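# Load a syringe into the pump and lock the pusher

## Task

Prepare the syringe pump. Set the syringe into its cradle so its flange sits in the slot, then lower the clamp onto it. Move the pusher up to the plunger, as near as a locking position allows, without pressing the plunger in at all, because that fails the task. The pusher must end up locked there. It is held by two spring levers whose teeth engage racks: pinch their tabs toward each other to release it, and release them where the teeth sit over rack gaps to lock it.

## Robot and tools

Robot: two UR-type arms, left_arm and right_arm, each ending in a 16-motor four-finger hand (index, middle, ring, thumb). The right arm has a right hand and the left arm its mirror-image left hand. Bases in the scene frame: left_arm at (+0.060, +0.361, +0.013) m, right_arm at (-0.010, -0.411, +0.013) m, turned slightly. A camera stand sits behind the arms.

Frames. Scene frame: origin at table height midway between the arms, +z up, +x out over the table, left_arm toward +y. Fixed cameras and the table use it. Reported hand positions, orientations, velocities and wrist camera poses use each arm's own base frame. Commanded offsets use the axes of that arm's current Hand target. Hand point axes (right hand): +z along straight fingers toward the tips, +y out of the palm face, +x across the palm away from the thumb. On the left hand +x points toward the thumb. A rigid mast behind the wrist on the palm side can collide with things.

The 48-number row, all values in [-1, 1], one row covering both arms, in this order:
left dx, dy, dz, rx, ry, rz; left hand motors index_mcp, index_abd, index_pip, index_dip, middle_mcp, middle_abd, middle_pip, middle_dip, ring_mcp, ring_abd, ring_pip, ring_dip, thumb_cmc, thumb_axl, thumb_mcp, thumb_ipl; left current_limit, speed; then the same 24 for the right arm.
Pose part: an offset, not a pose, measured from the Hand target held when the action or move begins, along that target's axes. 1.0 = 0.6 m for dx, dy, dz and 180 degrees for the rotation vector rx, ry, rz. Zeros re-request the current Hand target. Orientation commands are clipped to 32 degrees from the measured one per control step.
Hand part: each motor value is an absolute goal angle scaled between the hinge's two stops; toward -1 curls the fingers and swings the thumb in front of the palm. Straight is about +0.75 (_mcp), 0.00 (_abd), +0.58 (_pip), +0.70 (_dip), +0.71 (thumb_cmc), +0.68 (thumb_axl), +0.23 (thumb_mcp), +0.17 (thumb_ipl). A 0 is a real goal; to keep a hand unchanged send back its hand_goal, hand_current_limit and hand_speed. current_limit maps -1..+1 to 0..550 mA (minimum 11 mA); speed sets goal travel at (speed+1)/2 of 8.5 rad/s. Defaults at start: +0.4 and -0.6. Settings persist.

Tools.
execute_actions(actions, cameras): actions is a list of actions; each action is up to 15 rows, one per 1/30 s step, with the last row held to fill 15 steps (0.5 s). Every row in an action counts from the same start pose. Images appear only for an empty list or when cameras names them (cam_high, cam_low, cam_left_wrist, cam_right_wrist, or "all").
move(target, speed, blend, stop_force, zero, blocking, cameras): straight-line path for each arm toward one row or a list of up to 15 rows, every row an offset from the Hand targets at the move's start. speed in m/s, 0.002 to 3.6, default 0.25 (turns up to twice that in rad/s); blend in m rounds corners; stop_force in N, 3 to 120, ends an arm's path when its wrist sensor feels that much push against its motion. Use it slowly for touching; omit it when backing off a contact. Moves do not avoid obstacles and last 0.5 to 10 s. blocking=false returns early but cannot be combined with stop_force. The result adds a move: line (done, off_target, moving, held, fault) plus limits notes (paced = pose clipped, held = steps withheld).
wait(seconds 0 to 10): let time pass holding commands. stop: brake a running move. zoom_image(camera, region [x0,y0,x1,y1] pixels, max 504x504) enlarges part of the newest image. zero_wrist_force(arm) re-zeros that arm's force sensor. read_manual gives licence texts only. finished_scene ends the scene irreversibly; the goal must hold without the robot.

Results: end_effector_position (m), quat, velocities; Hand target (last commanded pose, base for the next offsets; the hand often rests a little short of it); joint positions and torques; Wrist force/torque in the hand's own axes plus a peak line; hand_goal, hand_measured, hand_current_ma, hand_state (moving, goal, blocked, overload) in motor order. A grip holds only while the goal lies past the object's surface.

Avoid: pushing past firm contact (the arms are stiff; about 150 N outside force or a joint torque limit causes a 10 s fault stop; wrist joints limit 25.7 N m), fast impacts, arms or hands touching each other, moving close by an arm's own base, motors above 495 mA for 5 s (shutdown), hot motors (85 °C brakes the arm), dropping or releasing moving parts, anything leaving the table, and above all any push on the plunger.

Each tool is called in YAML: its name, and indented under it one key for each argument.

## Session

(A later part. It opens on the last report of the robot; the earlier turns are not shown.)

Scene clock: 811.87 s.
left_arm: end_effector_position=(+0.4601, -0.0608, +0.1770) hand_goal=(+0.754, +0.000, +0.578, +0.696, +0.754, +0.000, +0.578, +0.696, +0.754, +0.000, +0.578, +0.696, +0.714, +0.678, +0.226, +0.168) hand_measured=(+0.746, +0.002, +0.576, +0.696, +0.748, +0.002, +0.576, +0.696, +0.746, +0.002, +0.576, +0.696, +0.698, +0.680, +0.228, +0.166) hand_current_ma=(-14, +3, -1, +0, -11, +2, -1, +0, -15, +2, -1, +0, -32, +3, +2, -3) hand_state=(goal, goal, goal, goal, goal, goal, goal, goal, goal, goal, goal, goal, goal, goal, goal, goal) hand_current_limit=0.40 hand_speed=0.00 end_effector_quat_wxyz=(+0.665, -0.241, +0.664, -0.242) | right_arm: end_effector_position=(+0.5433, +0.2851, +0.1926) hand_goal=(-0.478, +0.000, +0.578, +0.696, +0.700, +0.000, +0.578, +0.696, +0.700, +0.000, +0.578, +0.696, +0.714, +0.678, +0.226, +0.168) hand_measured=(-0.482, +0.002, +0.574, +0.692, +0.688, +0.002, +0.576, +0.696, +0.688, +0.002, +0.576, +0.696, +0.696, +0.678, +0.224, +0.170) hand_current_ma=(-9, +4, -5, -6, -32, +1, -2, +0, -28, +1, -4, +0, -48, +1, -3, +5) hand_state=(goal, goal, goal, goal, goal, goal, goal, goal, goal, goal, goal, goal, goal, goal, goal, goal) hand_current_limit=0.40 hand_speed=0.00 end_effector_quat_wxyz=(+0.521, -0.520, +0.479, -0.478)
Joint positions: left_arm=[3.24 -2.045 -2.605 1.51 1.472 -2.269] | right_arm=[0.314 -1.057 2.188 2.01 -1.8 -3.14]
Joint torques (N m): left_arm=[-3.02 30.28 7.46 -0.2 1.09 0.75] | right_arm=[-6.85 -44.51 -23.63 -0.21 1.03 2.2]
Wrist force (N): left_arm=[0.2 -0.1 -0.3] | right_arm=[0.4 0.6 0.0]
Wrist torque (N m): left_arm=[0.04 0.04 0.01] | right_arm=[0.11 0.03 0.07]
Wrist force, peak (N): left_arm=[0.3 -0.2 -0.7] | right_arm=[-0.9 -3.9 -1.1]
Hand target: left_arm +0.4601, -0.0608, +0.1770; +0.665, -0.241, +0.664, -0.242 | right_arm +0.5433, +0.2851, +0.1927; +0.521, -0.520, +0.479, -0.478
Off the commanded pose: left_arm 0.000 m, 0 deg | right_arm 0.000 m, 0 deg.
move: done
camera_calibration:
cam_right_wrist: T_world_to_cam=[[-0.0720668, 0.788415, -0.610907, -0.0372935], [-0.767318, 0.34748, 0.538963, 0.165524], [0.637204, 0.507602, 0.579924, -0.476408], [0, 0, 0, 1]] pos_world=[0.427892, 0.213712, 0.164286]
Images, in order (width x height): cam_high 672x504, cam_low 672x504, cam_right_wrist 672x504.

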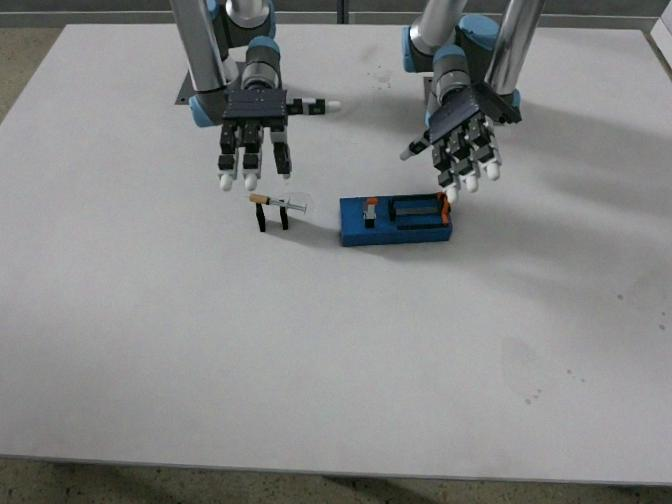

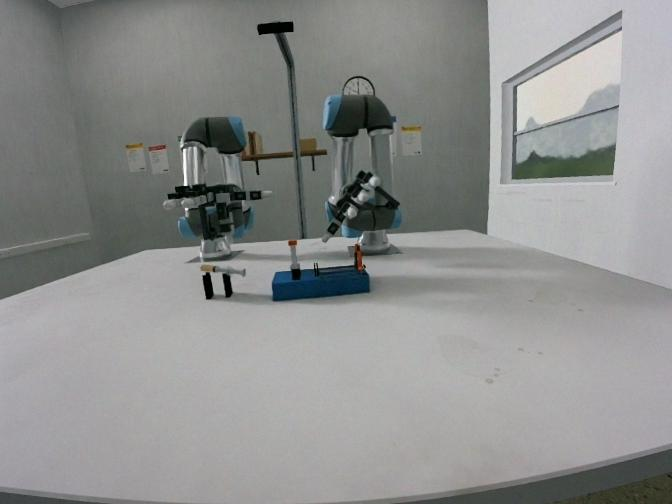

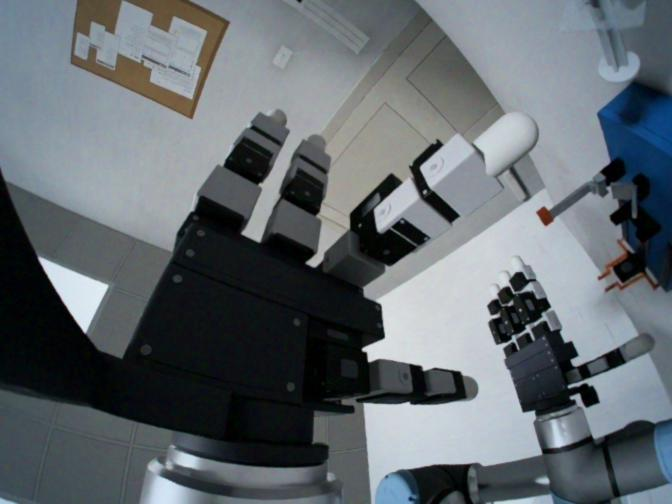

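move:
  target:
    - [0, 0, 0, 0, 0, 0, 0.754, 0, 0.577, 0.696, 0.754, 0, 0.577, 0.696, 0.754, 0, 0.577, 0.696, 0.714, 0.678, 0.226, 0.168, 0.4, 0.0, 0.0705, 0.0127, 0.0814, 0, 0, 0, -0.479, 0, 0.577, 0.696, 0.7, 0, 0.577, 0.696, 0.7, 0, 0.577, 0.696, 0.714, 0.678, 0.226, 0.168, 0.4, 0.0]
    - [0, 0, 0, 0, 0, 0, 0.754, 0, 0.577, 0.696, 0.754, 0, 0.577, 0.696, 0.754, 0, 0.577, 0.696, 0.714, 0.678, 0.226, 0.168, 0.4, 0.0, 0.0705, 0.0127, 0.0814, 0, 0, 0, -0.342, 0, 0.577, 0.696, 0.7, 0, 0.577, 0.696, 0.7, 0, 0.577, 0.696, -0.461, 0.678, 0.226, 0.168, 0.4, 0.0]
    - [0, 0, 0, 0, 0, 0, 0.754, 0, 0.577, 0.696, 0.754, 0, 0.577, 0.696, 0.754, 0, 0.577, 0.696, 0.714, 0.678, 0.226, 0.168, 0.4, 0.0, 0.0705, 0.1302, 0.0814, 0, 0, 0, -0.342, 0, 0.577, 0.696, 0.7, 0, 0.577, 0.696, 0.7, 0, 0.577, 0.696, -0.461, 0.678, 0.226, 0.168, 0.4, 0.0]
    - [0, 0, 0, 0, 0, 0, 0.754, 0, 0.577, 0.696, 0.754, 0, 0.577, 0.696, 0.754, 0, 0.577, 0.696, 0.714, 0.678, 0.226, 0.168, 0.4, 0.0, 0.0705, 0.1302, 0.0814, 0, 0, 0, -0.53, 0, 0.577, 0.696, 0.7, 0, 0.577, 0.696, 0.7, 0, 0.577, 0.696, -0.461, 0.678, 0.08, 0.168, 0.4, -0.7]
  speed: 0.2
  cameras: ["cam_right_wrist", "cam_high", "cam_low"]

zoom_image:
  camera: "cam_low"
  region: [190, 245, 260, 305]

zoom_image:
  camera: "cam_right_wrist"
  region: [450, 0, 672, 250]

Scene clock: 833.77 s.
left_arm: end_effector_position=(+0.4601, -0.0608, +0.1770) hand_goal=(+0.754, +0.000, +0.578, +0.696, +0.754, +0.000, +0.578, +0.696, +0.754, +0.000, +0.578, +0.696, +0.714, +0.678, +0.226, +0.168) hand_measured=(+0.746, +0.002, +0.576, +0.696, +0.748, +0.002, +0.576, +0.696, +0.746, +0.002, +0.576, +0.696, +0.698, +0.680, +0.228, +0.166) hand_current_ma=(-14, +3, -1, +0, -11, +2, -1, +0, -15, +2, -1, +0, -32, +3, +2, -3) hand_state=(goal, goal, goal, goal, goal, goal, goal, goal, goal, goal, goal, goal, goal, goal, goal, goal) hand_current_limit=0.40 hand_speed=0.00 end_effector_quat_wxyz=(+0.665, -0.241, +0.664, -0.242) | right_arm: end_effector_position=(+0.5955, +0.2472, +0.1145) hand_goal=(-0.530, +0.000, +0.578, +0.696, +0.700, +0.000, +0.578, +0.696, +0.700, +0.000, +0.578, +0.696, -0.460, +0.678, +0.080, +0.168) hand_measured=(-0.528, +0.002, +0.576, +0.694, +0.688, +0.002, +0.576, +0.696, +0.688, +0.002, +0.576, +0.696, -0.460, +0.678, +0.084, +0.170) hand_current_ma=(+3, +3, -2, -4, -32, +1, -2, +0, -28, +1, -4, +0, +0, +1, +9, +5) hand_state=(goal, goal, goal, goal, goal, goal, goal, goal, goal, goal, goal, goal, goal, goal, goal, goal) hand_current_limit=0.40 hand_speed=-0.70 end_effector_quat_wxyz=(+0.521, -0.520, +0.479, -0.478)
Joint positions: left_arm=[3.24 -2.045 -2.605 1.51 1.472 -2.269] | right_arm=[0.186 -0.827 2.107 1.862 -1.672 -3.14]
Joint torques (N m): left_arm=[-3.13 30.1 5.05 -0.12 1.03 0.66] | right_arm=[7.62 -29.02 4.27 -3.55 -1.58 -0.52]
Wrist force (N): left_arm=[0.3 0.0 -0.2] | right_arm=[0.8 0.3 0.6]
Wrist torque (N m): left_arm=[0.04 0.01 0.04] | right_arm=[0.06 -0.04 0.13]
Wrist force, peak (N): left_arm=[0.6 -0.3 -0.6] | right_arm=[0.8 2.4 0.0]
Hand target: left_arm +0.4601, -0.0608, +0.1770; +0.665, -0.241, +0.664, -0.242 | right_arm +0.5955, +0.2472, +0.1145; +0.521, -0.520, +0.479, -0.478
Off the commanded pose: left_arm 0.000 m, 0 deg | right_arm 0.000 m, 0 deg.
move: done
camera_calibration:
cam_right_wrist: T_world_to_cam=[[-0.0720668, 0.788415, -0.610907, -0.0513553], [-0.767318, 0.34748, 0.538963, 0.260918], [0.637204, 0.507602, 0.579924, -0.445204], [0, 0, 0, 1]] pos_world=[0.480192, 0.175812, 0.0861859]
Images, in order (width x height): cam_high 672x504, cam_low 672x504, cam_right_wrist 672x504.

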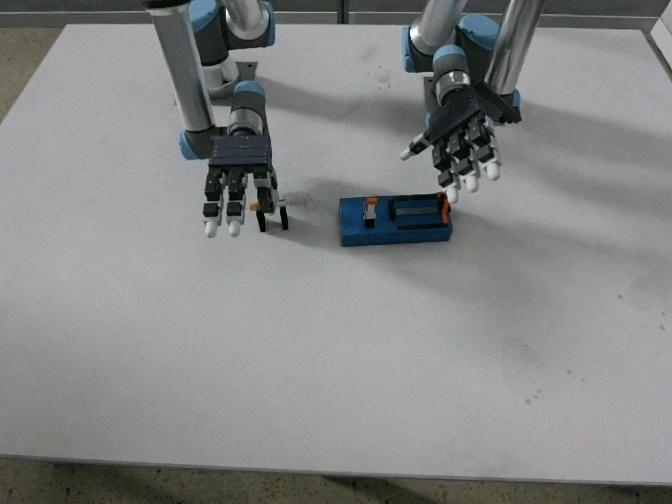

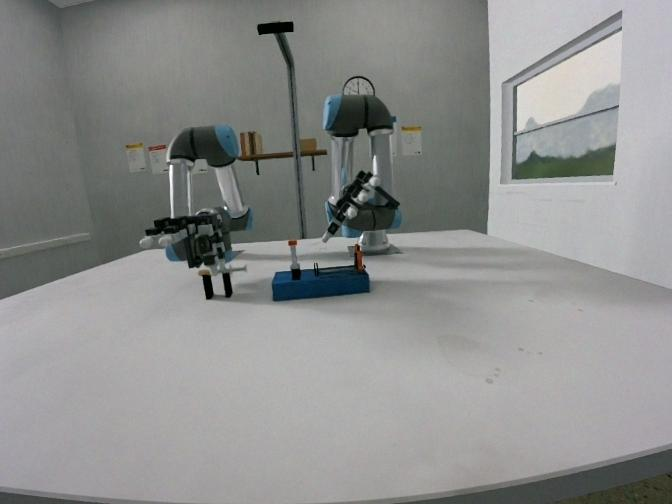

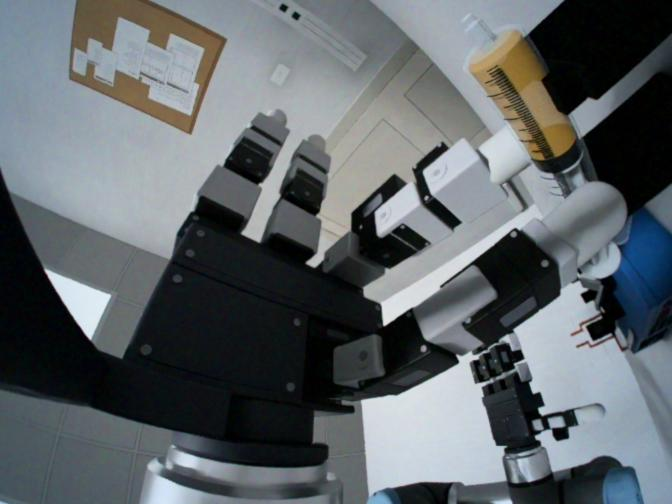

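Scaled by 7.200 from the camera's 672x504 image, which has a finer 960x720 frame.

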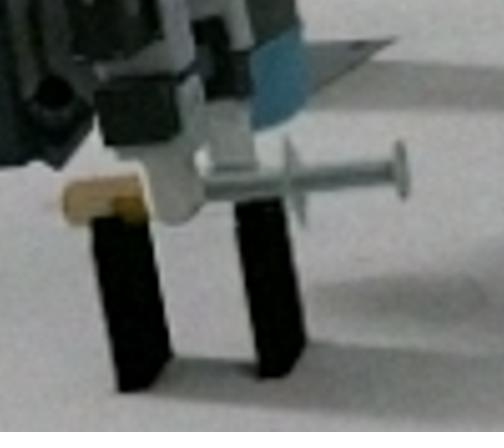

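Scaled by 2.016 from the camera's 672x504 image, which has a finer 960x720 frame.

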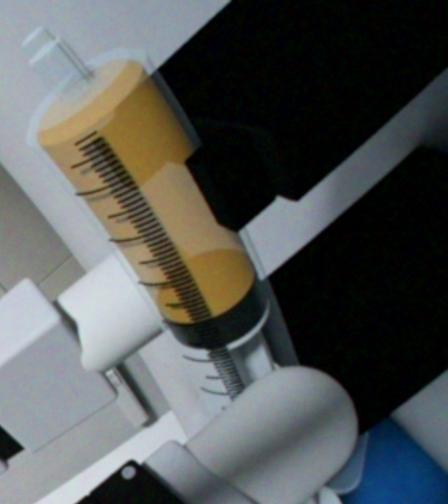

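move:
  target:
    - [0, 0, 0, 0, 0, 0, 0.754, 0, 0.577, 0.696, 0.754, 0, 0.577, 0.696, 0.754, 0, 0.577, 0.696, 0.714, 0.678, 0.226, 0.168, 0.4, 0.0, 0, 0.005, 0, 0, 0, 0, -0.53, 0, 0.577, 0.696, 0.7, 0, 0.577, 0.696, 0.7, 0, 0.577, 0.696, -0.461, 0.678, 0.08, 0.168, 0.4, -0.7]
    - [0, 0, 0, 0, 0, 0, 0.754, 0, 0.577, 0.696, 0.754, 0, 0.577, 0.696, 0.754, 0, 0.577, 0.696, 0.714, 0.678, 0.226, 0.168, 0.4, 0.0, 0, 0.005, 0, 0, 0, 0, -0.63, 0, 0.577, 0.696, 0.7, 0, 0.577, 0.696, 0.7, 0, 0.577, 0.696, -0.461, 0.678, -0.05, 0.168, 0.6, -0.85]
    - [0, 0, 0, 0, 0, 0, 0.754, 0, 0.577, 0.696, 0.754, 0, 0.577, 0.696, 0.754, 0, 0.577, 0.696, 0.714, 0.678, 0.226, 0.168, 0.4, 0.0, 0, -0.05, 0, 0, 0, 0, -0.63, 0, 0.577, 0.696, 0.7, 0, 0.577, 0.696, 0.7, 0, 0.577, 0.696, -0.461, 0.678, -0.05, 0.168, 0.6, -0.85]
  speed: 0.06
  cameras: ["cam_right_wrist", "cam_high", "cam_low"]

zoom_image:
  camera: "cam_low"
  region: [190, 225, 270, 305]

zoom_image:
  camera: "cam_right_wrist"
  region: [450, 0, 672, 250]

Scene clock: 842.60 s.
left_arm: end_effector_position=(+0.4601, -0.0608, +0.1770) hand_goal=(+0.754, +0.000, +0.578, +0.696, +0.754, +0.000, +0.578, +0.696, +0.754, +0.000, +0.578, +0.696, +0.714, +0.678, +0.226, +0.168) hand_measured=(+0.746, +0.002, +0.576, +0.696, +0.748, +0.002, +0.576, +0.696, +0.746, +0.002, +0.576, +0.696, +0.698, +0.680, +0.228, +0.166) hand_current_ma=(-14, +3, -1, +0, -11, +2, -1, +0, -15, +2, -1, +0, -32, +3, +2, -3) hand_state=(goal, goal, goal, goal, goal, goal, goal, goal, goal, goal, goal, goal, goal, goal, goal, goal) hand_current_limit=0.40 hand_speed=0.00 end_effector_quat_wxyz=(+0.665, -0.241, +0.664, -0.242) | right_arm: end_effector_position=(+0.5955, +0.2471, +0.1445) hand_goal=(-0.630, +0.000, +0.578, +0.696, +0.700, +0.000, +0.578, +0.696, +0.700, +0.000, +0.578, +0.696, -0.460, +0.678, -0.050, +0.168) hand_measured=(-0.548, -0.020, +0.610, +0.716, +0.688, +0.002, +0.576, +0.696, +0.688, +0.002, +0.576, +0.696, -0.436, +0.682, +0.022, +0.190) hand_current_ma=(+326, -46, +95, +52, -32, +1, -2, +0, -28, +1, -4, +0, +69, +10, +348, +88) hand_state=(blocked, blocked, blocked, goal, goal, goal, goal, goal, goal, goal, goal, goal, blocked, goal, blocked, blocked) hand_current_limit=0.60 hand_speed=-0.85 end_effector_quat_wxyz=(+0.521, -0.520, +0.479, -0.478)
Joint positions: left_arm=[3.24 -2.045 -2.605 1.51 1.472 -2.269] | right_arm=[0.186 -0.905 2.117 1.929 -1.672 -3.14]
Joint torques (N m): left_arm=[-1.73 30.58 6.3 -0.19 1.22 0.73] | right_arm=[-7.93 -29.01 -10.48 -3.62 1.5 -1.48]
Wrist force (N): left_arm=[0.4 0.3 -0.4] | right_arm=[0.8 0.6 0.2]
Wrist torque (N m): left_arm=[0.10 0.00 0.03] | right_arm=[0.08 -0.04 0.12]
Wrist force, peak (N): left_arm=[0.4 0.2 -0.8] | right_arm=[1.8 0.9 -0.9]
Hand target: left_arm +0.4601, -0.0608, +0.1770; +0.665, -0.241, +0.664, -0.242 | right_arm +0.5955, +0.2471, +0.1445; +0.521, -0.520, +0.479, -0.478
Off the commanded pose: left_arm 0.000 m, 0 deg | right_arm 0.000 m, 0 deg.
move: done
camera_calibration:
cam_right_wrist: T_world_to_cam=[[-0.0720668, 0.788415, -0.610907, -0.0330964], [-0.767318, 0.34748, 0.538963, 0.244726], [0.637204, 0.507602, 0.579924, -0.46248], [0, 0, 0, 1]] pos_world=[0.480092, 0.175812, 0.116086]
Images, in order (width x height): cam_high 672x504, cam_low 672x504, cam_right_wrist 672x504.

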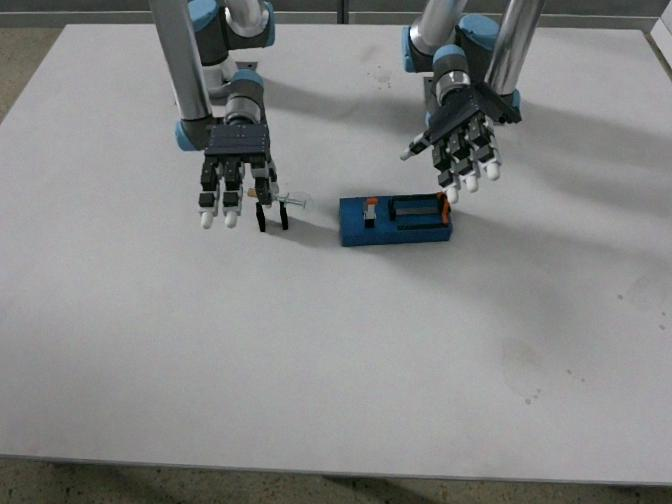

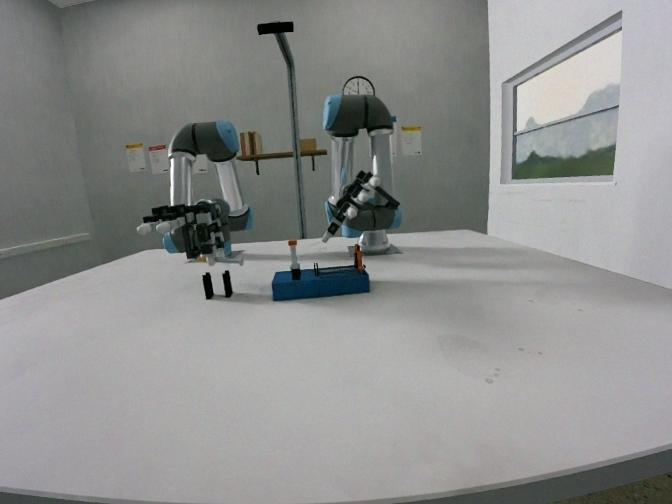

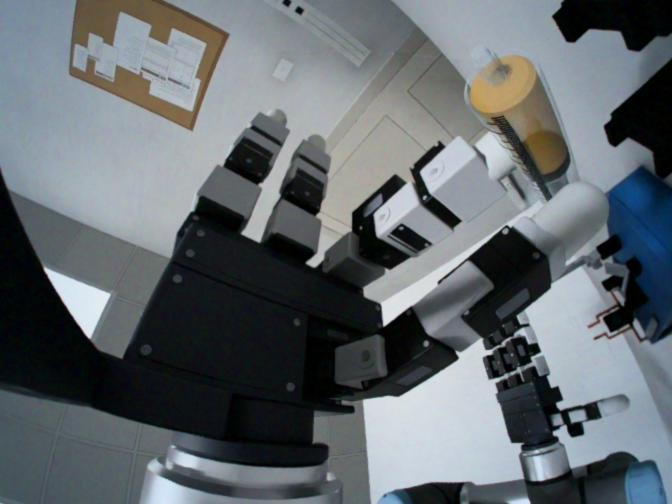

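Scaled by 6.300 from the camera's 672x504 image, which has a finer 960x720 frame.

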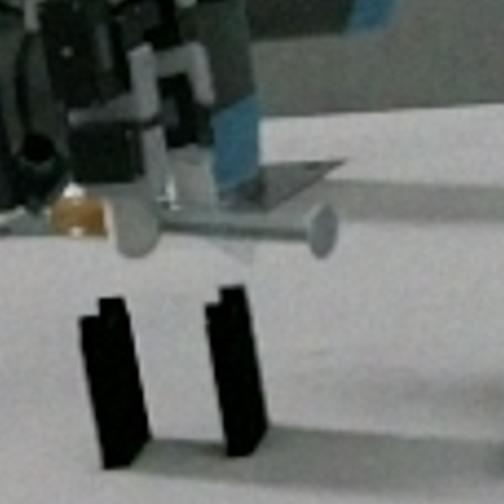

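Scaled by 2.016 from the camera's 672x504 image, which has a finer 960x720 frame.

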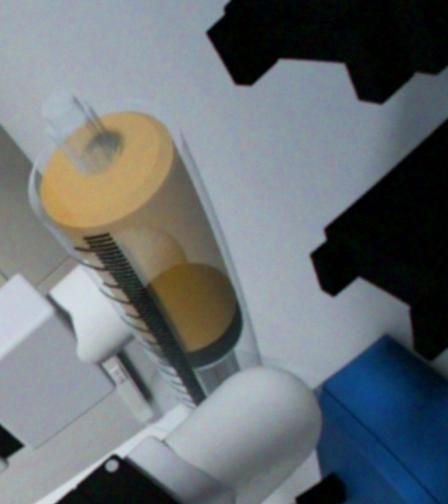

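move:
  target:
    - [0, 0, 0, 0, 0, 0, 0.754, 0, 0.577, 0.696, 0.754, 0, 0.577, 0.696, 0.754, 0, 0.577, 0.696, 0.714, 0.678, 0.226, 0.168, 0.4, 0.0, 0, -0.05, 0, 0, 0, 0, -0.63, 0, 0.577, 0.696, 0.7, 0, -0.737, 0.04, 0.7, 0, -0.737, 0.04, -0.461, 0.678, -0.05, 0.168, 0.6, -0.7]
    - [0, 0, 0, 0, 0, 0, 0.754, 0, 0.577, 0.696, 0.754, 0, 0.577, 0.696, 0.754, 0, 0.577, 0.696, 0.714, 0.678, 0.226, 0.168, 0.4, 0.0, -0.0023, 0.0572, 0.0363, -0.3325, 0, -0.022, -0.63, 0, 0.577, 0.696, 0.7, 0, -0.737, 0.04, 0.7, 0, -0.737, 0.04, -0.461, 0.678, -0.05, 0.168, 0.6, -0.7]
  speed: 0.2
  cameras: ["cam_right_wrist", "cam_high", "cam_low"]

zoom_image:
  camera: "cam_low"
  region: [190, 225, 270, 305]

zoom_image:
  camera: "cam_high"
  region: [235, 165, 325, 240]

Scene clock: 864.40 s.
left_arm: end_effector_position=(+0.4601, -0.0608, +0.1770) hand_goal=(+0.754, +0.000, +0.578, +0.696, +0.754, +0.000, +0.578, +0.696, +0.754, +0.000, +0.578, +0.696, +0.714, +0.678, +0.226, +0.168) hand_measured=(+0.746, +0.002, +0.576, +0.696, +0.748, +0.002, +0.576, +0.696, +0.746, +0.002, +0.576, +0.696, +0.698, +0.680, +0.228, +0.166) hand_current_ma=(-14, +3, -1, +0, -11, +2, -1, +0, -15, +2, -1, +0, -32, +3, +2, -3) hand_state=(goal, goal, goal, goal, goal, goal, goal, goal, goal, goal, goal, goal, goal, goal, goal, goal) hand_current_limit=0.40 hand_speed=0.00 end_effector_quat_wxyz=(+0.665, -0.241, +0.664, -0.242) | right_arm: end_effector_position=(+0.6171, +0.2504, +0.1101) hand_goal=(-0.630, +0.000, +0.578, +0.696, +0.700, +0.000, -0.736, +0.040, +0.700, +0.000, -0.736, +0.040, -0.460, +0.678, -0.050, +0.168) hand_measured=(-0.548, -0.022, +0.616, +0.718, +0.692, +0.002, -0.732, +0.044, +0.692, +0.002, -0.730, +0.044, -0.432, +0.684, +0.014, +0.190) hand_current_ma=(+326, -51, +115, +58, -18, +1, +9, +5, -18, +1, +10, +6, +86, +13, +299, +88) hand_state=(blocked, blocked, blocked, blocked, goal, goal, goal, goal, goal, goal, goal, goal, blocked, goal, blocked, blocked) hand_current_limit=0.60 hand_speed=-0.70 end_effector_quat_wxyz=(-0.176, +0.726, -0.636, +0.192) end_effector_velocity=(+0.000, -0.001, +0.000) end_effector_angular_velocity=(+0.001, +0.003, -0.003)
Joint positions: left_arm=[3.24 -2.045 -2.605 1.51 1.472 -2.269] | right_arm=[0.173 -1.064 1.696 3.557 -1.646 -3.121]
Joint velocities: left_arm=[within noise] | right_arm=[-0.002 -0.001 0 0.005 0.001 0.002]
Joint torques (N m): left_arm=[-1.28 30.41 6.29 0.1 0.98 0.68] | right_arm=[2.61 -56.2 -20.76 -0.81 -1.33 2.59]
Wrist force (N): left_arm=[0.2 0.0 -0.1] | right_arm=[0.4 0.0 0.1]
Wrist torque (N m): left_arm=[0.05 0.02 0.02] | right_arm=[0.17 -0.05 -0.05]
Wrist force, peak (N): left_arm=[0.5 -0.1 -0.8] | right_arm=[1.0 1.6 0.5]
Hand target: left_arm +0.4601, -0.0608, +0.1770; +0.665, -0.241, +0.664, -0.242 | right_arm +0.6171, +0.2504, +0.1102; -0.176, +0.726, -0.636, +0.192
Off the commanded pose: left_arm 0.000 m, 0 deg | right_arm 0.000 m, 0 deg.
move: done
camera_calibration:
cam_right_wrist: T_world_to_cam=[[-0.619475, 0.70482, -0.345657, 0.274523], [0.0425129, 0.469793, 0.881752, -0.289362], [0.783864, 0.531529, -0.320989, -0.45537], [0, 0, 0, 1]] pos_world=[0.53931, 0.184493, 0.203868]
Images, in order (width x height): cam_high 672x504, cam_low 672x504, cam_right_wrist 672x504.

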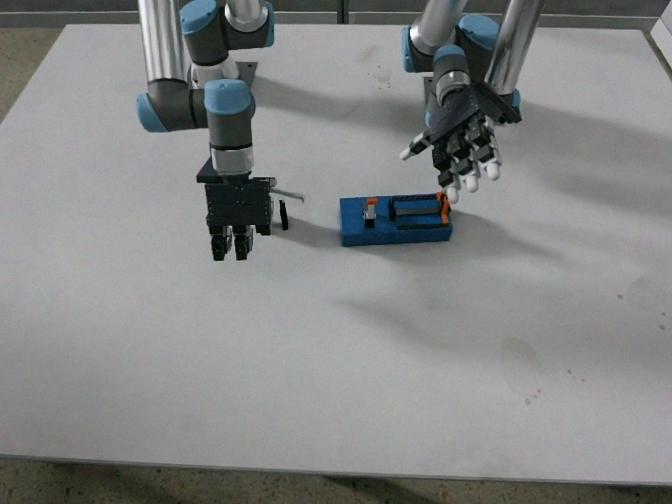

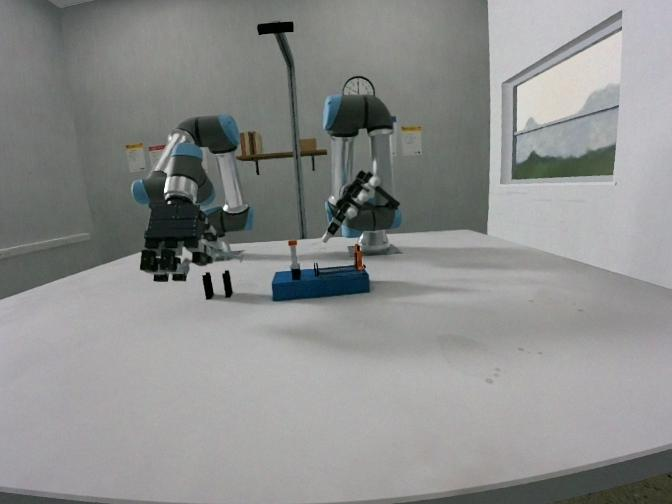

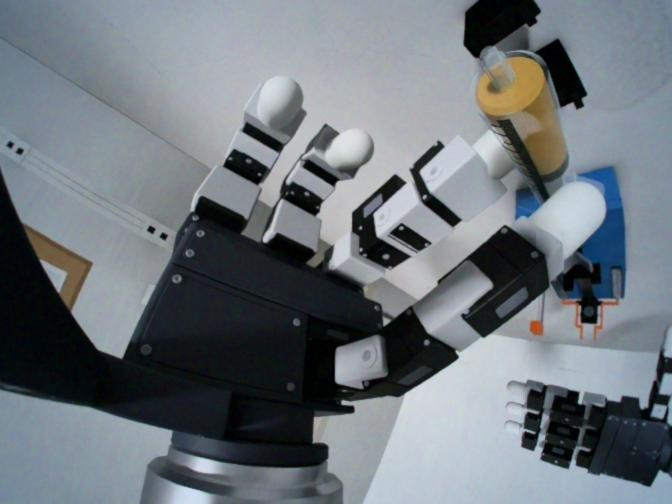

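Scaled by 6.300 from the camera's 672x504 image, which has a finer 960x720 frame.

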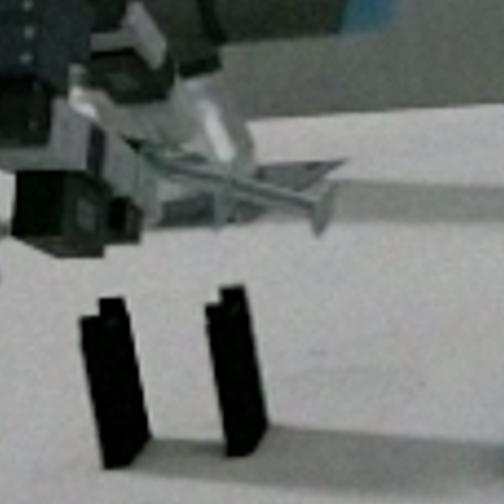

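Scaled by 5.600 from the camera's 672x504 image, which has a finer 960x720 frame.

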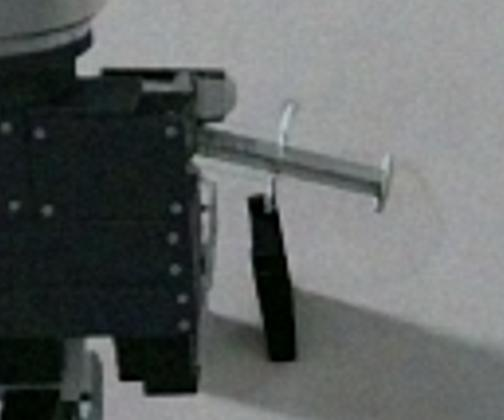

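zoom_image:
  camera: "cam_right_wrist"
  region: [440, 0, 660, 240]

zoom_image:
  camera: "cam_low"
  region: [160, 225, 260, 300]

Scaled by 2.100 from the camera's 672x504 image, which has a finer 960x720 frame.

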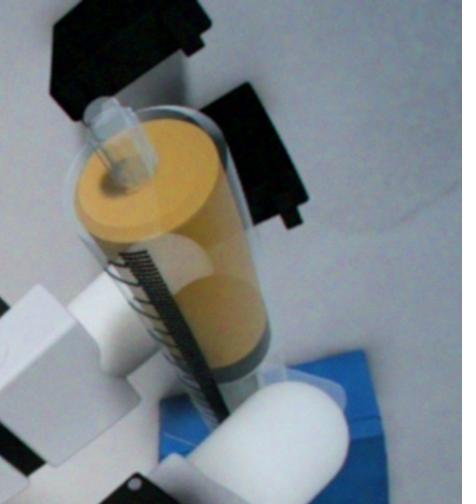

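Scaled by 5.040 from the camera's 672x504 image, which has a finer 960x720 frame.

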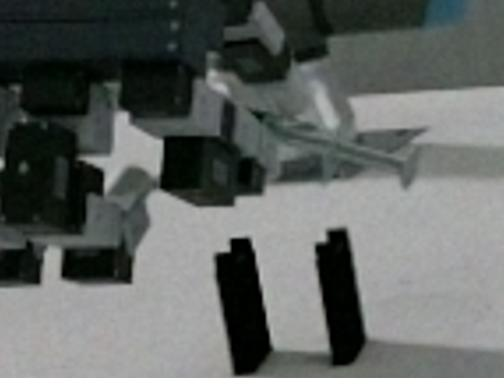

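move:
  target: [0, 0, 0, 0, 0, 0, 0.754, 0, 0.577, 0.696, 0.754, 0, 0.577, 0.696, 0.754, 0, 0.577, 0.696, 0.714, 0.678, 0.226, 0.168, 0.4, 0.0, -0.0333, -0.006, 0.0128, -0.002, -0.0895, -0.0476, -0.63, 0, 0.577, 0.696, 0.7, 0, -0.737, 0.04, 0.7, 0, -0.737, 0.04, -0.461, 0.678, -0.05, 0.168, 0.6, -0.7]
  speed: 0.15
  cameras: ["cam_right_wrist", "cam_high", "cam_low"]

zoom_image:
  camera: "cam_low"
  region: [170, 225, 270, 305]

zoom_image:
  camera: "cam_high"
  region: [235, 165, 325, 240]

zoom_image:
  camera: "cam_right_wrist"
  region: [440, 0, 660, 240]

Scene clock: 905.33 s.
left_arm: end_effector_position=(+0.4601, -0.0608, +0.1770) hand_goal=(+0.754, +0.000, +0.578, +0.696, +0.754, +0.000, +0.578, +0.696, +0.754, +0.000, +0.578, +0.696, +0.714, +0.678, +0.226, +0.168) hand_measured=(+0.746, +0.002, +0.576, +0.696, +0.748, +0.002, +0.576, +0.696, +0.746, +0.002, +0.576, +0.696, +0.698, +0.680, +0.228, +0.166) hand_current_ma=(-14, +3, -1, +0, -11, +2, -1, +0, -15, +2, -1, +0, -32, +3, +2, -3) hand_state=(goal, goal, goal, goal, goal, goal, goal, goal, goal, goal, goal, goal, goal, goal, goal, goal) hand_current_limit=0.40 hand_speed=0.00 end_effector_quat_wxyz=(+0.665, -0.241, +0.664, -0.242) | right_arm: end_effector_position=(+0.6218, +0.2707, +0.1042) hand_goal=(-0.630, +0.000, +0.578, +0.696, +0.700, +0.000, -0.736, +0.040, +0.700, +0.000, -0.736, +0.040, -0.460, +0.678, -0.050, +0.168) hand_measured=(-0.548, -0.024, +0.616, +0.718, +0.692, +0.002, -0.732, +0.044, +0.692, +0.002, -0.730, +0.044, -0.432, +0.684, +0.012, +0.190) hand_current_ma=(+326, -54, +115, +58, -18, +1, +9, +5, -18, +1, +10, +6, +86, +13, +297, +88) hand_state=(blocked, blocked, blocked, blocked, goal, goal, goal, goal, goal, goal, goal, goal, blocked, goal, blocked, blocked) hand_current_limit=0.60 hand_speed=-0.70 end_effector_quat_wxyz=(-0.246, +0.792, -0.550, +0.099)
Joint positions: left_arm=[3.24 -2.045 -2.605 1.51 1.472 -2.269] | right_arm=[0.123 -1.029 1.664 3.586 -1.343 -3.318]
Joint torques (N m): left_arm=[-1.16 30.52 5.58 -0.11 0.73 0.52] | right_arm=[8.08 -59.22 -7.96 -4.48 1.18 1.39]
Wrist force (N): left_arm=[0.2 0.0 -0.3] | right_arm=[0.6 -0.1 0.1]
Wrist torque (N m): left_arm=[0.06 0.01 0.03] | right_arm=[0.17 -0.08 -0.05]
Wrist force, peak (N): left_arm=[0.5 -0.4 -0.7] | right_arm=[0.8 0.4 0.2]
Hand target: left_arm +0.4601, -0.0608, +0.1770; +0.665, -0.241, +0.664, -0.242 | right_arm +0.6217, +0.2708, +0.1042; -0.246, +0.792, -0.550, +0.099
Off the commanded pose: left_arm 0.000 m, 0 deg | right_arm 0.000 m, 0 deg.
move: done
camera_calibration:
cam_right_wrist: T_world_to_cam=[[-0.802511, 0.557811, -0.211713, 0.400699], [-0.027223, 0.320241, 0.946945, -0.216861], [0.596016, 0.765697, -0.241812, -0.426563], [0, 0, 0, 1]] pos_world=[0.5699, 0.172551, 0.187041]
Images, in order (width x height): cam_high 672x504, cam_low 672x504, cam_right_wrist 672x504.

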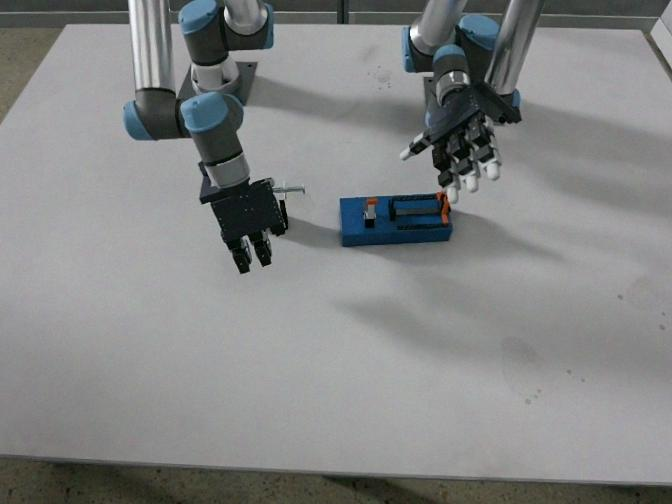

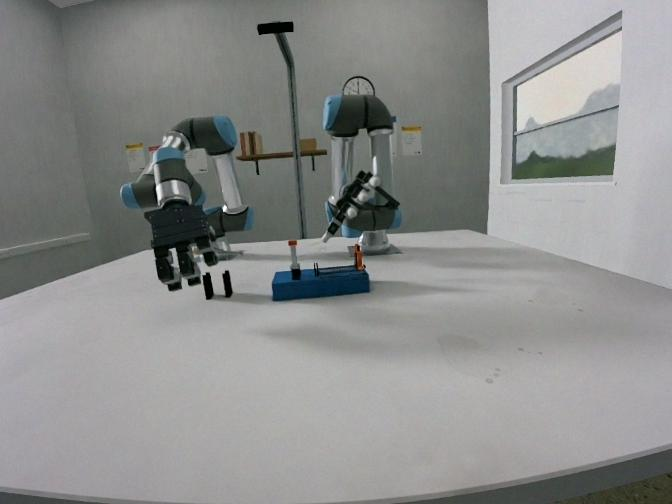

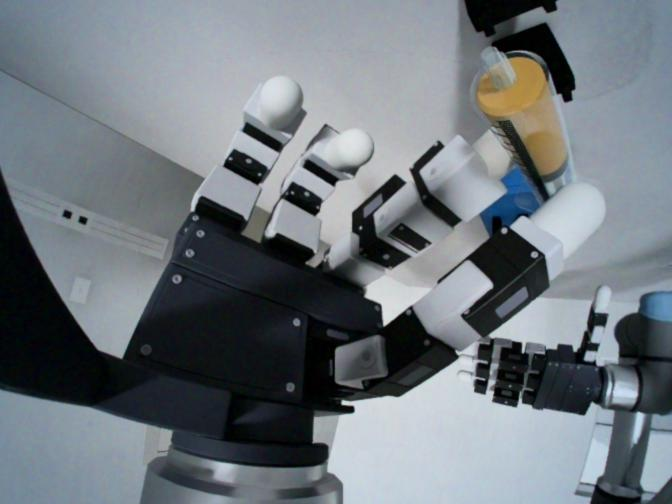

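Scaled by 5.040 from the camera's 672x504 image, which has a finer 960x720 frame.

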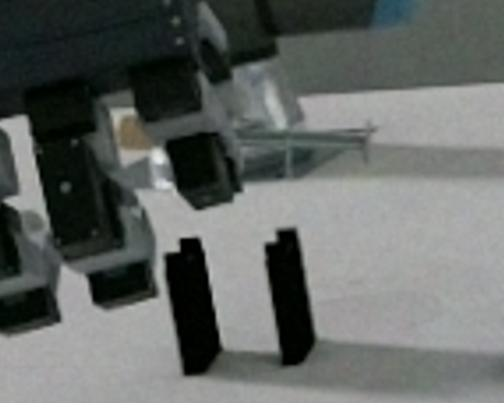

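Scaled by 5.600 from the camera's 672x504 image, which has a finer 960x720 frame.

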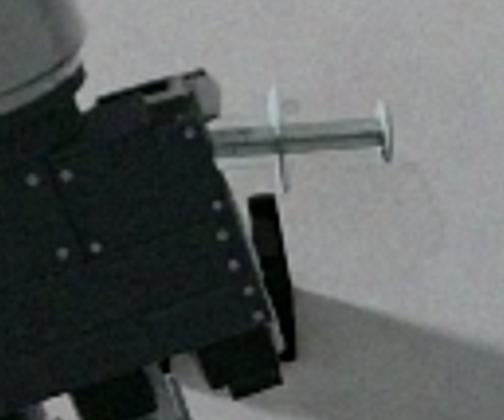

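Scaled by 2.100 from the camera's 672x504 image, which has a finer 960x720 frame.

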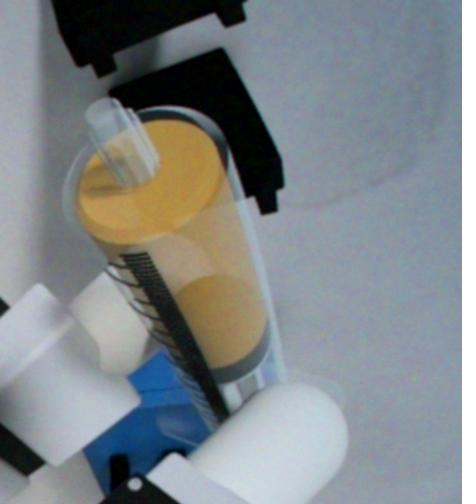

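move:
  target: [0, 0, 0, 0, 0, 0, 0.754, 0, 0.577, 0.696, 0.754, 0, 0.577, 0.696, 0.754, 0, 0.577, 0.696, 0.714, 0.678, 0.226, 0.168, 0.4, 0.0, 0.0058, 0.0505, 0.0747, 0, 0, 0, -0.63, 0, 0.577, 0.696, 0.7, 0, -0.737, 0.04, 0.7, 0, -0.737, 0.04, -0.461, 0.678, -0.05, 0.168, 0.6, -0.7]
  speed: 0.05
  stop_force: 4
  cameras: ["cam_right_wrist", "cam_high", "cam_low"]

zoom_image:
  camera: "cam_low"
  region: [190, 240, 260, 305]

zoom_image:
  camera: "cam_high"
  region: [235, 165, 325, 240]

zoom_image:
  camera: "cam_right_wrist"
  region: [440, 0, 660, 240]

Scene clock: 933.83 s.
left_arm: end_effector_position=(+0.4601, -0.0608, +0.1770) hand_goal=(+0.754, +0.000, +0.578, +0.696, +0.754, +0.000, +0.578, +0.696, +0.754, +0.000, +0.578, +0.696, +0.714, +0.678, +0.226, +0.168) hand_measured=(+0.746, +0.002, +0.576, +0.696, +0.748, +0.002, +0.576, +0.696, +0.746, +0.002, +0.576, +0.696, +0.698, +0.680, +0.228, +0.166) hand_current_ma=(-14, +3, -1, +0, -11, +2, -1, +0, -15, +2, -1, +0, -32, +3, +2, -3) hand_state=(goal, goal, goal, goal, goal, goal, goal, goal, goal, goal, goal, goal, goal, goal, goal, goal) hand_current_limit=0.40 hand_speed=0.00 end_effector_quat_wxyz=(+0.665, -0.241, +0.664, -0.242) | right_arm: end_effector_position=(+0.6173, +0.2719, +0.0502) hand_goal=(-0.630, +0.000, +0.578, +0.696, +0.700, +0.000, -0.736, +0.040, +0.700, +0.000, -0.736, +0.040, -0.460, +0.678, -0.050, +0.168) hand_measured=(-0.548, -0.024, +0.616, +0.718, +0.692, +0.002, -0.732, +0.044, +0.692, +0.002, -0.730, +0.044, -0.432, +0.684, +0.012, +0.190) hand_current_ma=(+326, -55, +115, +58, -17, +1, +9, +5, -17, +1, +10, +6, +86, +13, +296, +88) hand_state=(blocked, blocked, blocked, blocked, goal, goal, goal, goal, goal, goal, goal, goal, blocked, goal, blocked, blocked) hand_current_limit=0.60 hand_speed=-0.70 end_effector_quat_wxyz=(-0.246, +0.792, -0.550, +0.099)
Joint positions: left_arm=[3.24 -2.045 -2.605 1.51 1.472 -2.269] | right_arm=[0.126 -0.954 1.71 3.464 -1.344 -3.316]
Joint torques (N m): left_arm=[0.26 30.16 4.57 -0.25 0.96 0.58] | right_arm=[0.33 -58.92 -32.15 -3.95 -0.2 1.39]
Wrist force (N): left_arm=[0.0 -0.2 -0.3] | right_arm=[0.4 0.0 0.0]
Wrist torque (N m): left_arm=[0.03 0.04 0.02] | right_arm=[0.19 -0.05 -0.08]
Wrist force, peak (N): left_arm=[0.4 0.0 -0.7] | right_arm=[1.0 0.1 0.4]
Hand target: left_arm +0.4601, -0.0608, +0.1770; +0.665, -0.241, +0.664, -0.242 | right_arm +0.6173, +0.2719, +0.0502; -0.246, +0.792, -0.550, +0.099
Off the commanded pose: left_arm 0.000 m, 0 deg | right_arm 0.000 m, 0 deg.
move: done
camera_calibration:
cam_right_wrist: T_world_to_cam=[[-0.802661, 0.557617, -0.211657, 0.385097], [-0.0273242, 0.320118, 0.946984, -0.166159], [0.59581, 0.76589, -0.24171, -0.437788], [0, 0, 0, 1]] pos_world=[0.5654, 0.173751, 0.133041]
Images, in order (width x height): cam_high 672x504, cam_low 672x504, cam_right_wrist 672x504.

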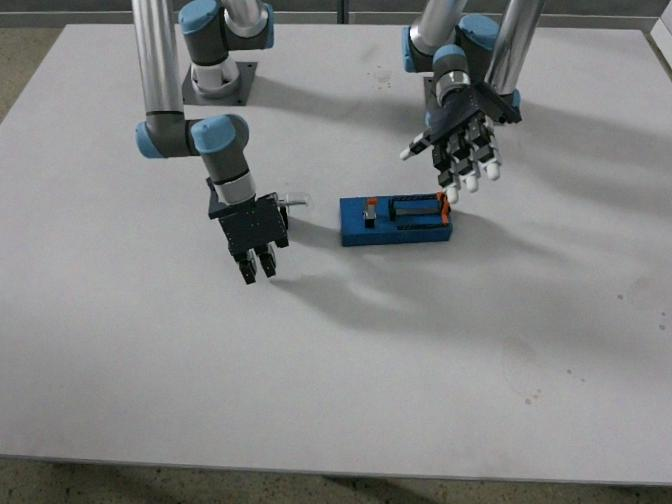

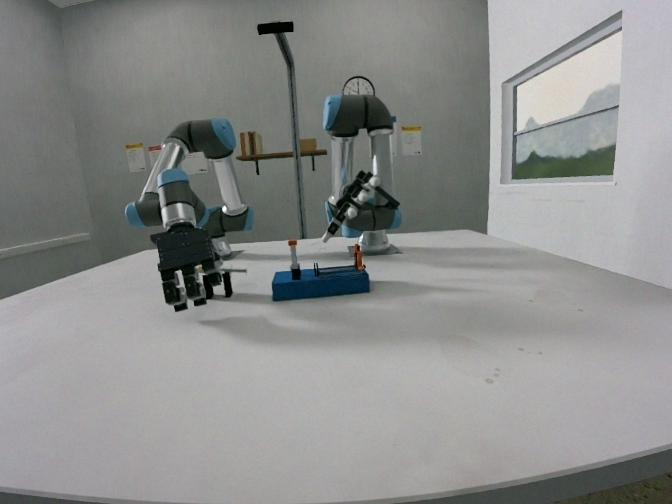

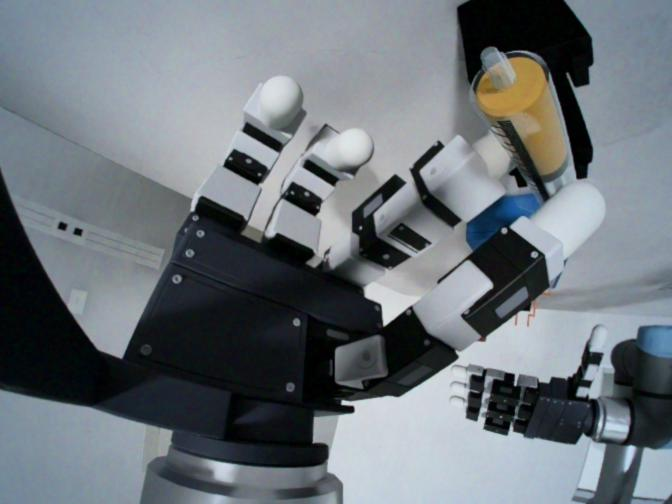

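Scaled by 7.200 from the camera's 672x504 image, which has a finer 960x720 frame.

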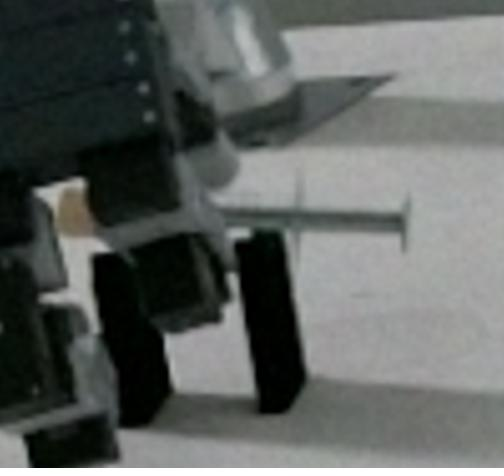

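Scaled by 5.600 from the camera's 672x504 image, which has a finer 960x720 frame.

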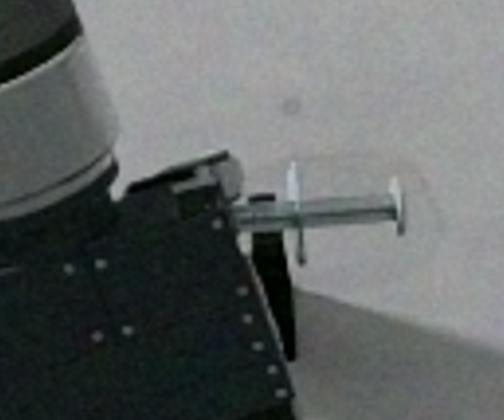

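Scaled by 2.100 from the camera's 672x504 image, which has a finer 960x720 frame.

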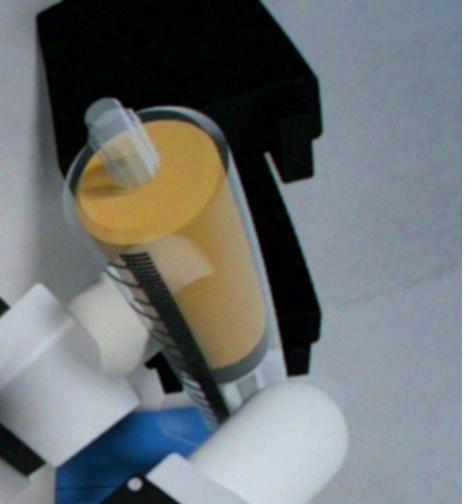

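move:
  target: [0, 0, 0, 0, 0, 0, 0.754, 0, 0.577, 0.696, 0.754, 0, 0.577, 0.696, 0.754, 0, 0.577, 0.696, 0.714, 0.678, 0.226, 0.168, 0.4, 0.0, -0.0013, 0.004, 0.009, 0.0125, -0.0274, 0.0142, -0.63, 0, 0.577, 0.696, 0.7, 0, -0.737, 0.04, 0.7, 0, -0.737, 0.04, -0.461, 0.678, -0.05, 0.168, 0.6, -0.7]
  speed: 0.04
  cameras: ["cam_right_wrist", "cam_high", "cam_low"]

zoom_image:
  camera: "cam_low"
  region: [190, 240, 260, 305]

zoom_image:
  camera: "cam_right_wrist"
  region: [440, 0, 660, 240]

Scene clock: 943.10 s.
left_arm: end_effector_position=(+0.4601, -0.0608, +0.1770) hand_goal=(+0.754, +0.000, +0.578, +0.696, +0.754, +0.000, +0.578, +0.696, +0.754, +0.000, +0.578, +0.696, +0.714, +0.678, +0.226, +0.168) hand_measured=(+0.746, +0.002, +0.576, +0.696, +0.748, +0.002, +0.576, +0.696, +0.746, +0.002, +0.576, +0.696, +0.698, +0.680, +0.228, +0.166) hand_current_ma=(-14, +3, -1, +0, -11, +2, -1, +0, -15, +2, -1, +0, -32, +3, +2, -3) hand_state=(goal, goal, goal, goal, goal, goal, goal, goal, goal, goal, goal, goal, goal, goal, goal, goal) hand_current_limit=0.40 hand_speed=0.00 end_effector_quat_wxyz=(+0.665, -0.241, +0.664, -0.242) | right_arm: end_effector_position=(+0.6174, +0.2734, +0.0444) hand_goal=(-0.630, +0.000, +0.578, +0.696, +0.700, +0.000, -0.736, +0.040, +0.700, +0.000, -0.736, +0.040, -0.460, +0.678, -0.050, +0.168) hand_measured=(-0.550, -0.022, +0.616, +0.718, +0.692, +0.002, -0.732, +0.044, +0.692, +0.002, -0.730, +0.044, -0.430, +0.684, +0.012, +0.198) hand_current_ma=(+310, -49, +115, +59, -17, +1, +9, +5, -17, +1, +10, +6, +94, +13, +296, +124) hand_state=(blocked, blocked, blocked, blocked, goal, goal, goal, goal, goal, goal, goal, goal, blocked, goal, blocked, blocked) hand_current_limit=0.60 hand_speed=-0.70 end_effector_quat_wxyz=(-0.288, +0.778, -0.554, +0.070) end_effector_velocity=(-0.001, -0.001, -0.001) end_effector_angular_velocity=(-0.008, +0.004, -0.002)
Joint positions: left_arm=[3.24 -2.045 -2.605 1.51 1.472 -2.269] | right_arm=[0.088 -0.94 1.738 3.407 -1.234 -3.298]
Joint velocities: left_arm=[within noise] | right_arm=[0.002 0 0.001 0.004 -0.008 -0.001]
Joint torques (N m): left_arm=[0.13 30.09 5.38 -0.04 0.96 0.35] | right_arm=[8.44 -44.11 -18.7 -0.76 -1.4 0.28]
Wrist force (N): left_arm=[-0.1 0.2 -0.4] | right_arm=[-0.2 -2.5 -4.0]
Wrist torque (N m): left_arm=[0.10 0.06 0.00] | right_arm=[-0.10 -0.21 0.08]
Wrist force, peak (N): left_arm=[0.5 0.1 -0.6] | right_arm=[-0.2 -2.7 -3.9]
Hand target: left_arm +0.4601, -0.0608, +0.1770; +0.665, -0.241, +0.664, -0.242 | right_arm +0.6174, +0.2734, +0.0445; -0.288, +0.778, -0.554, +0.070
Off the commanded pose: left_arm 0.000 m, 0 deg | right_arm 0.000 m, 0 deg.
move: done
camera_calibration:
cam_right_wrist: T_world_to_cam=[[-0.802666, 0.576732, -0.152011, 0.375267], [-0.0272017, 0.219204, 0.9753, -0.134871], [0.595808, 0.786975, -0.16026, -0.449732], [0, 0, 0, 1]] pos_world=[0.5655, 0.167064, 0.11651]
Images, in order (width x height): cam_high 672x504, cam_low 672x504, cam_right_wrist 672x504.

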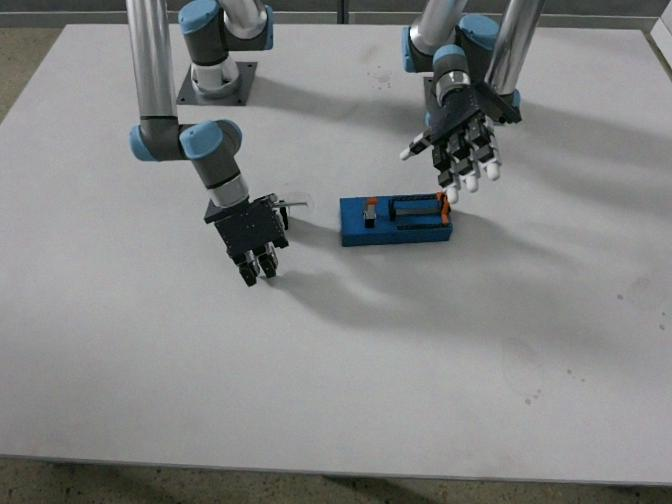

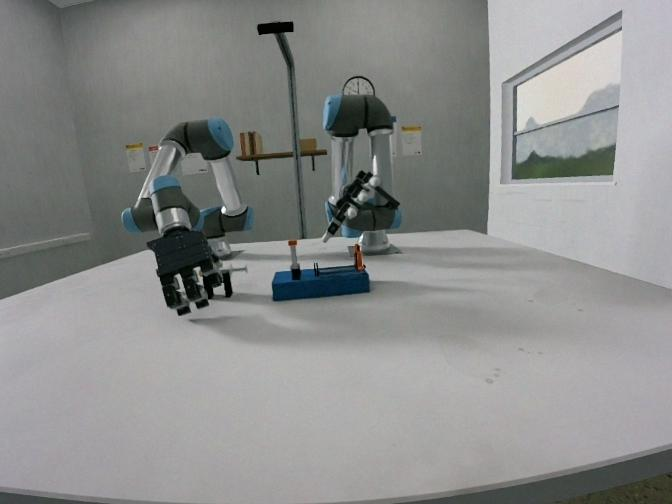

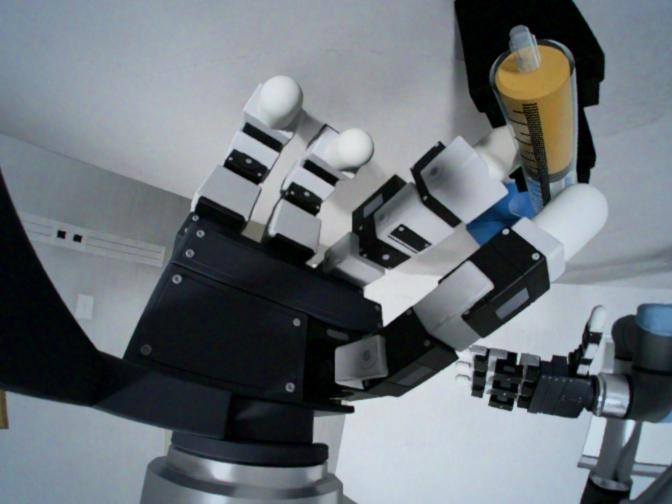

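Scaled by 7.200 from the camera's 672x504 image, which has a finer 960x720 frame.

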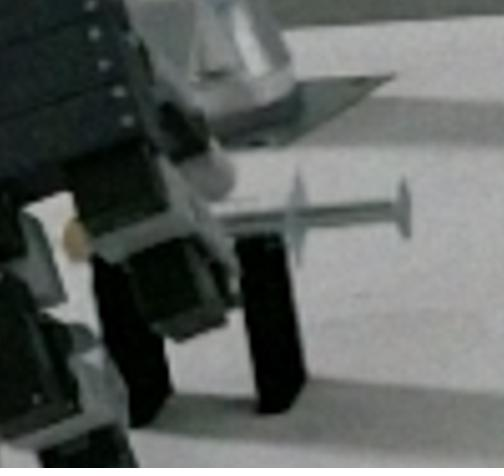

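Scaled by 2.100 from the camera's 672x504 image, which has a finer 960x720 frame.

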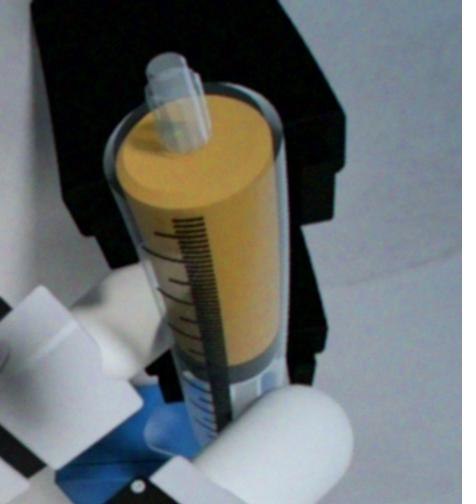

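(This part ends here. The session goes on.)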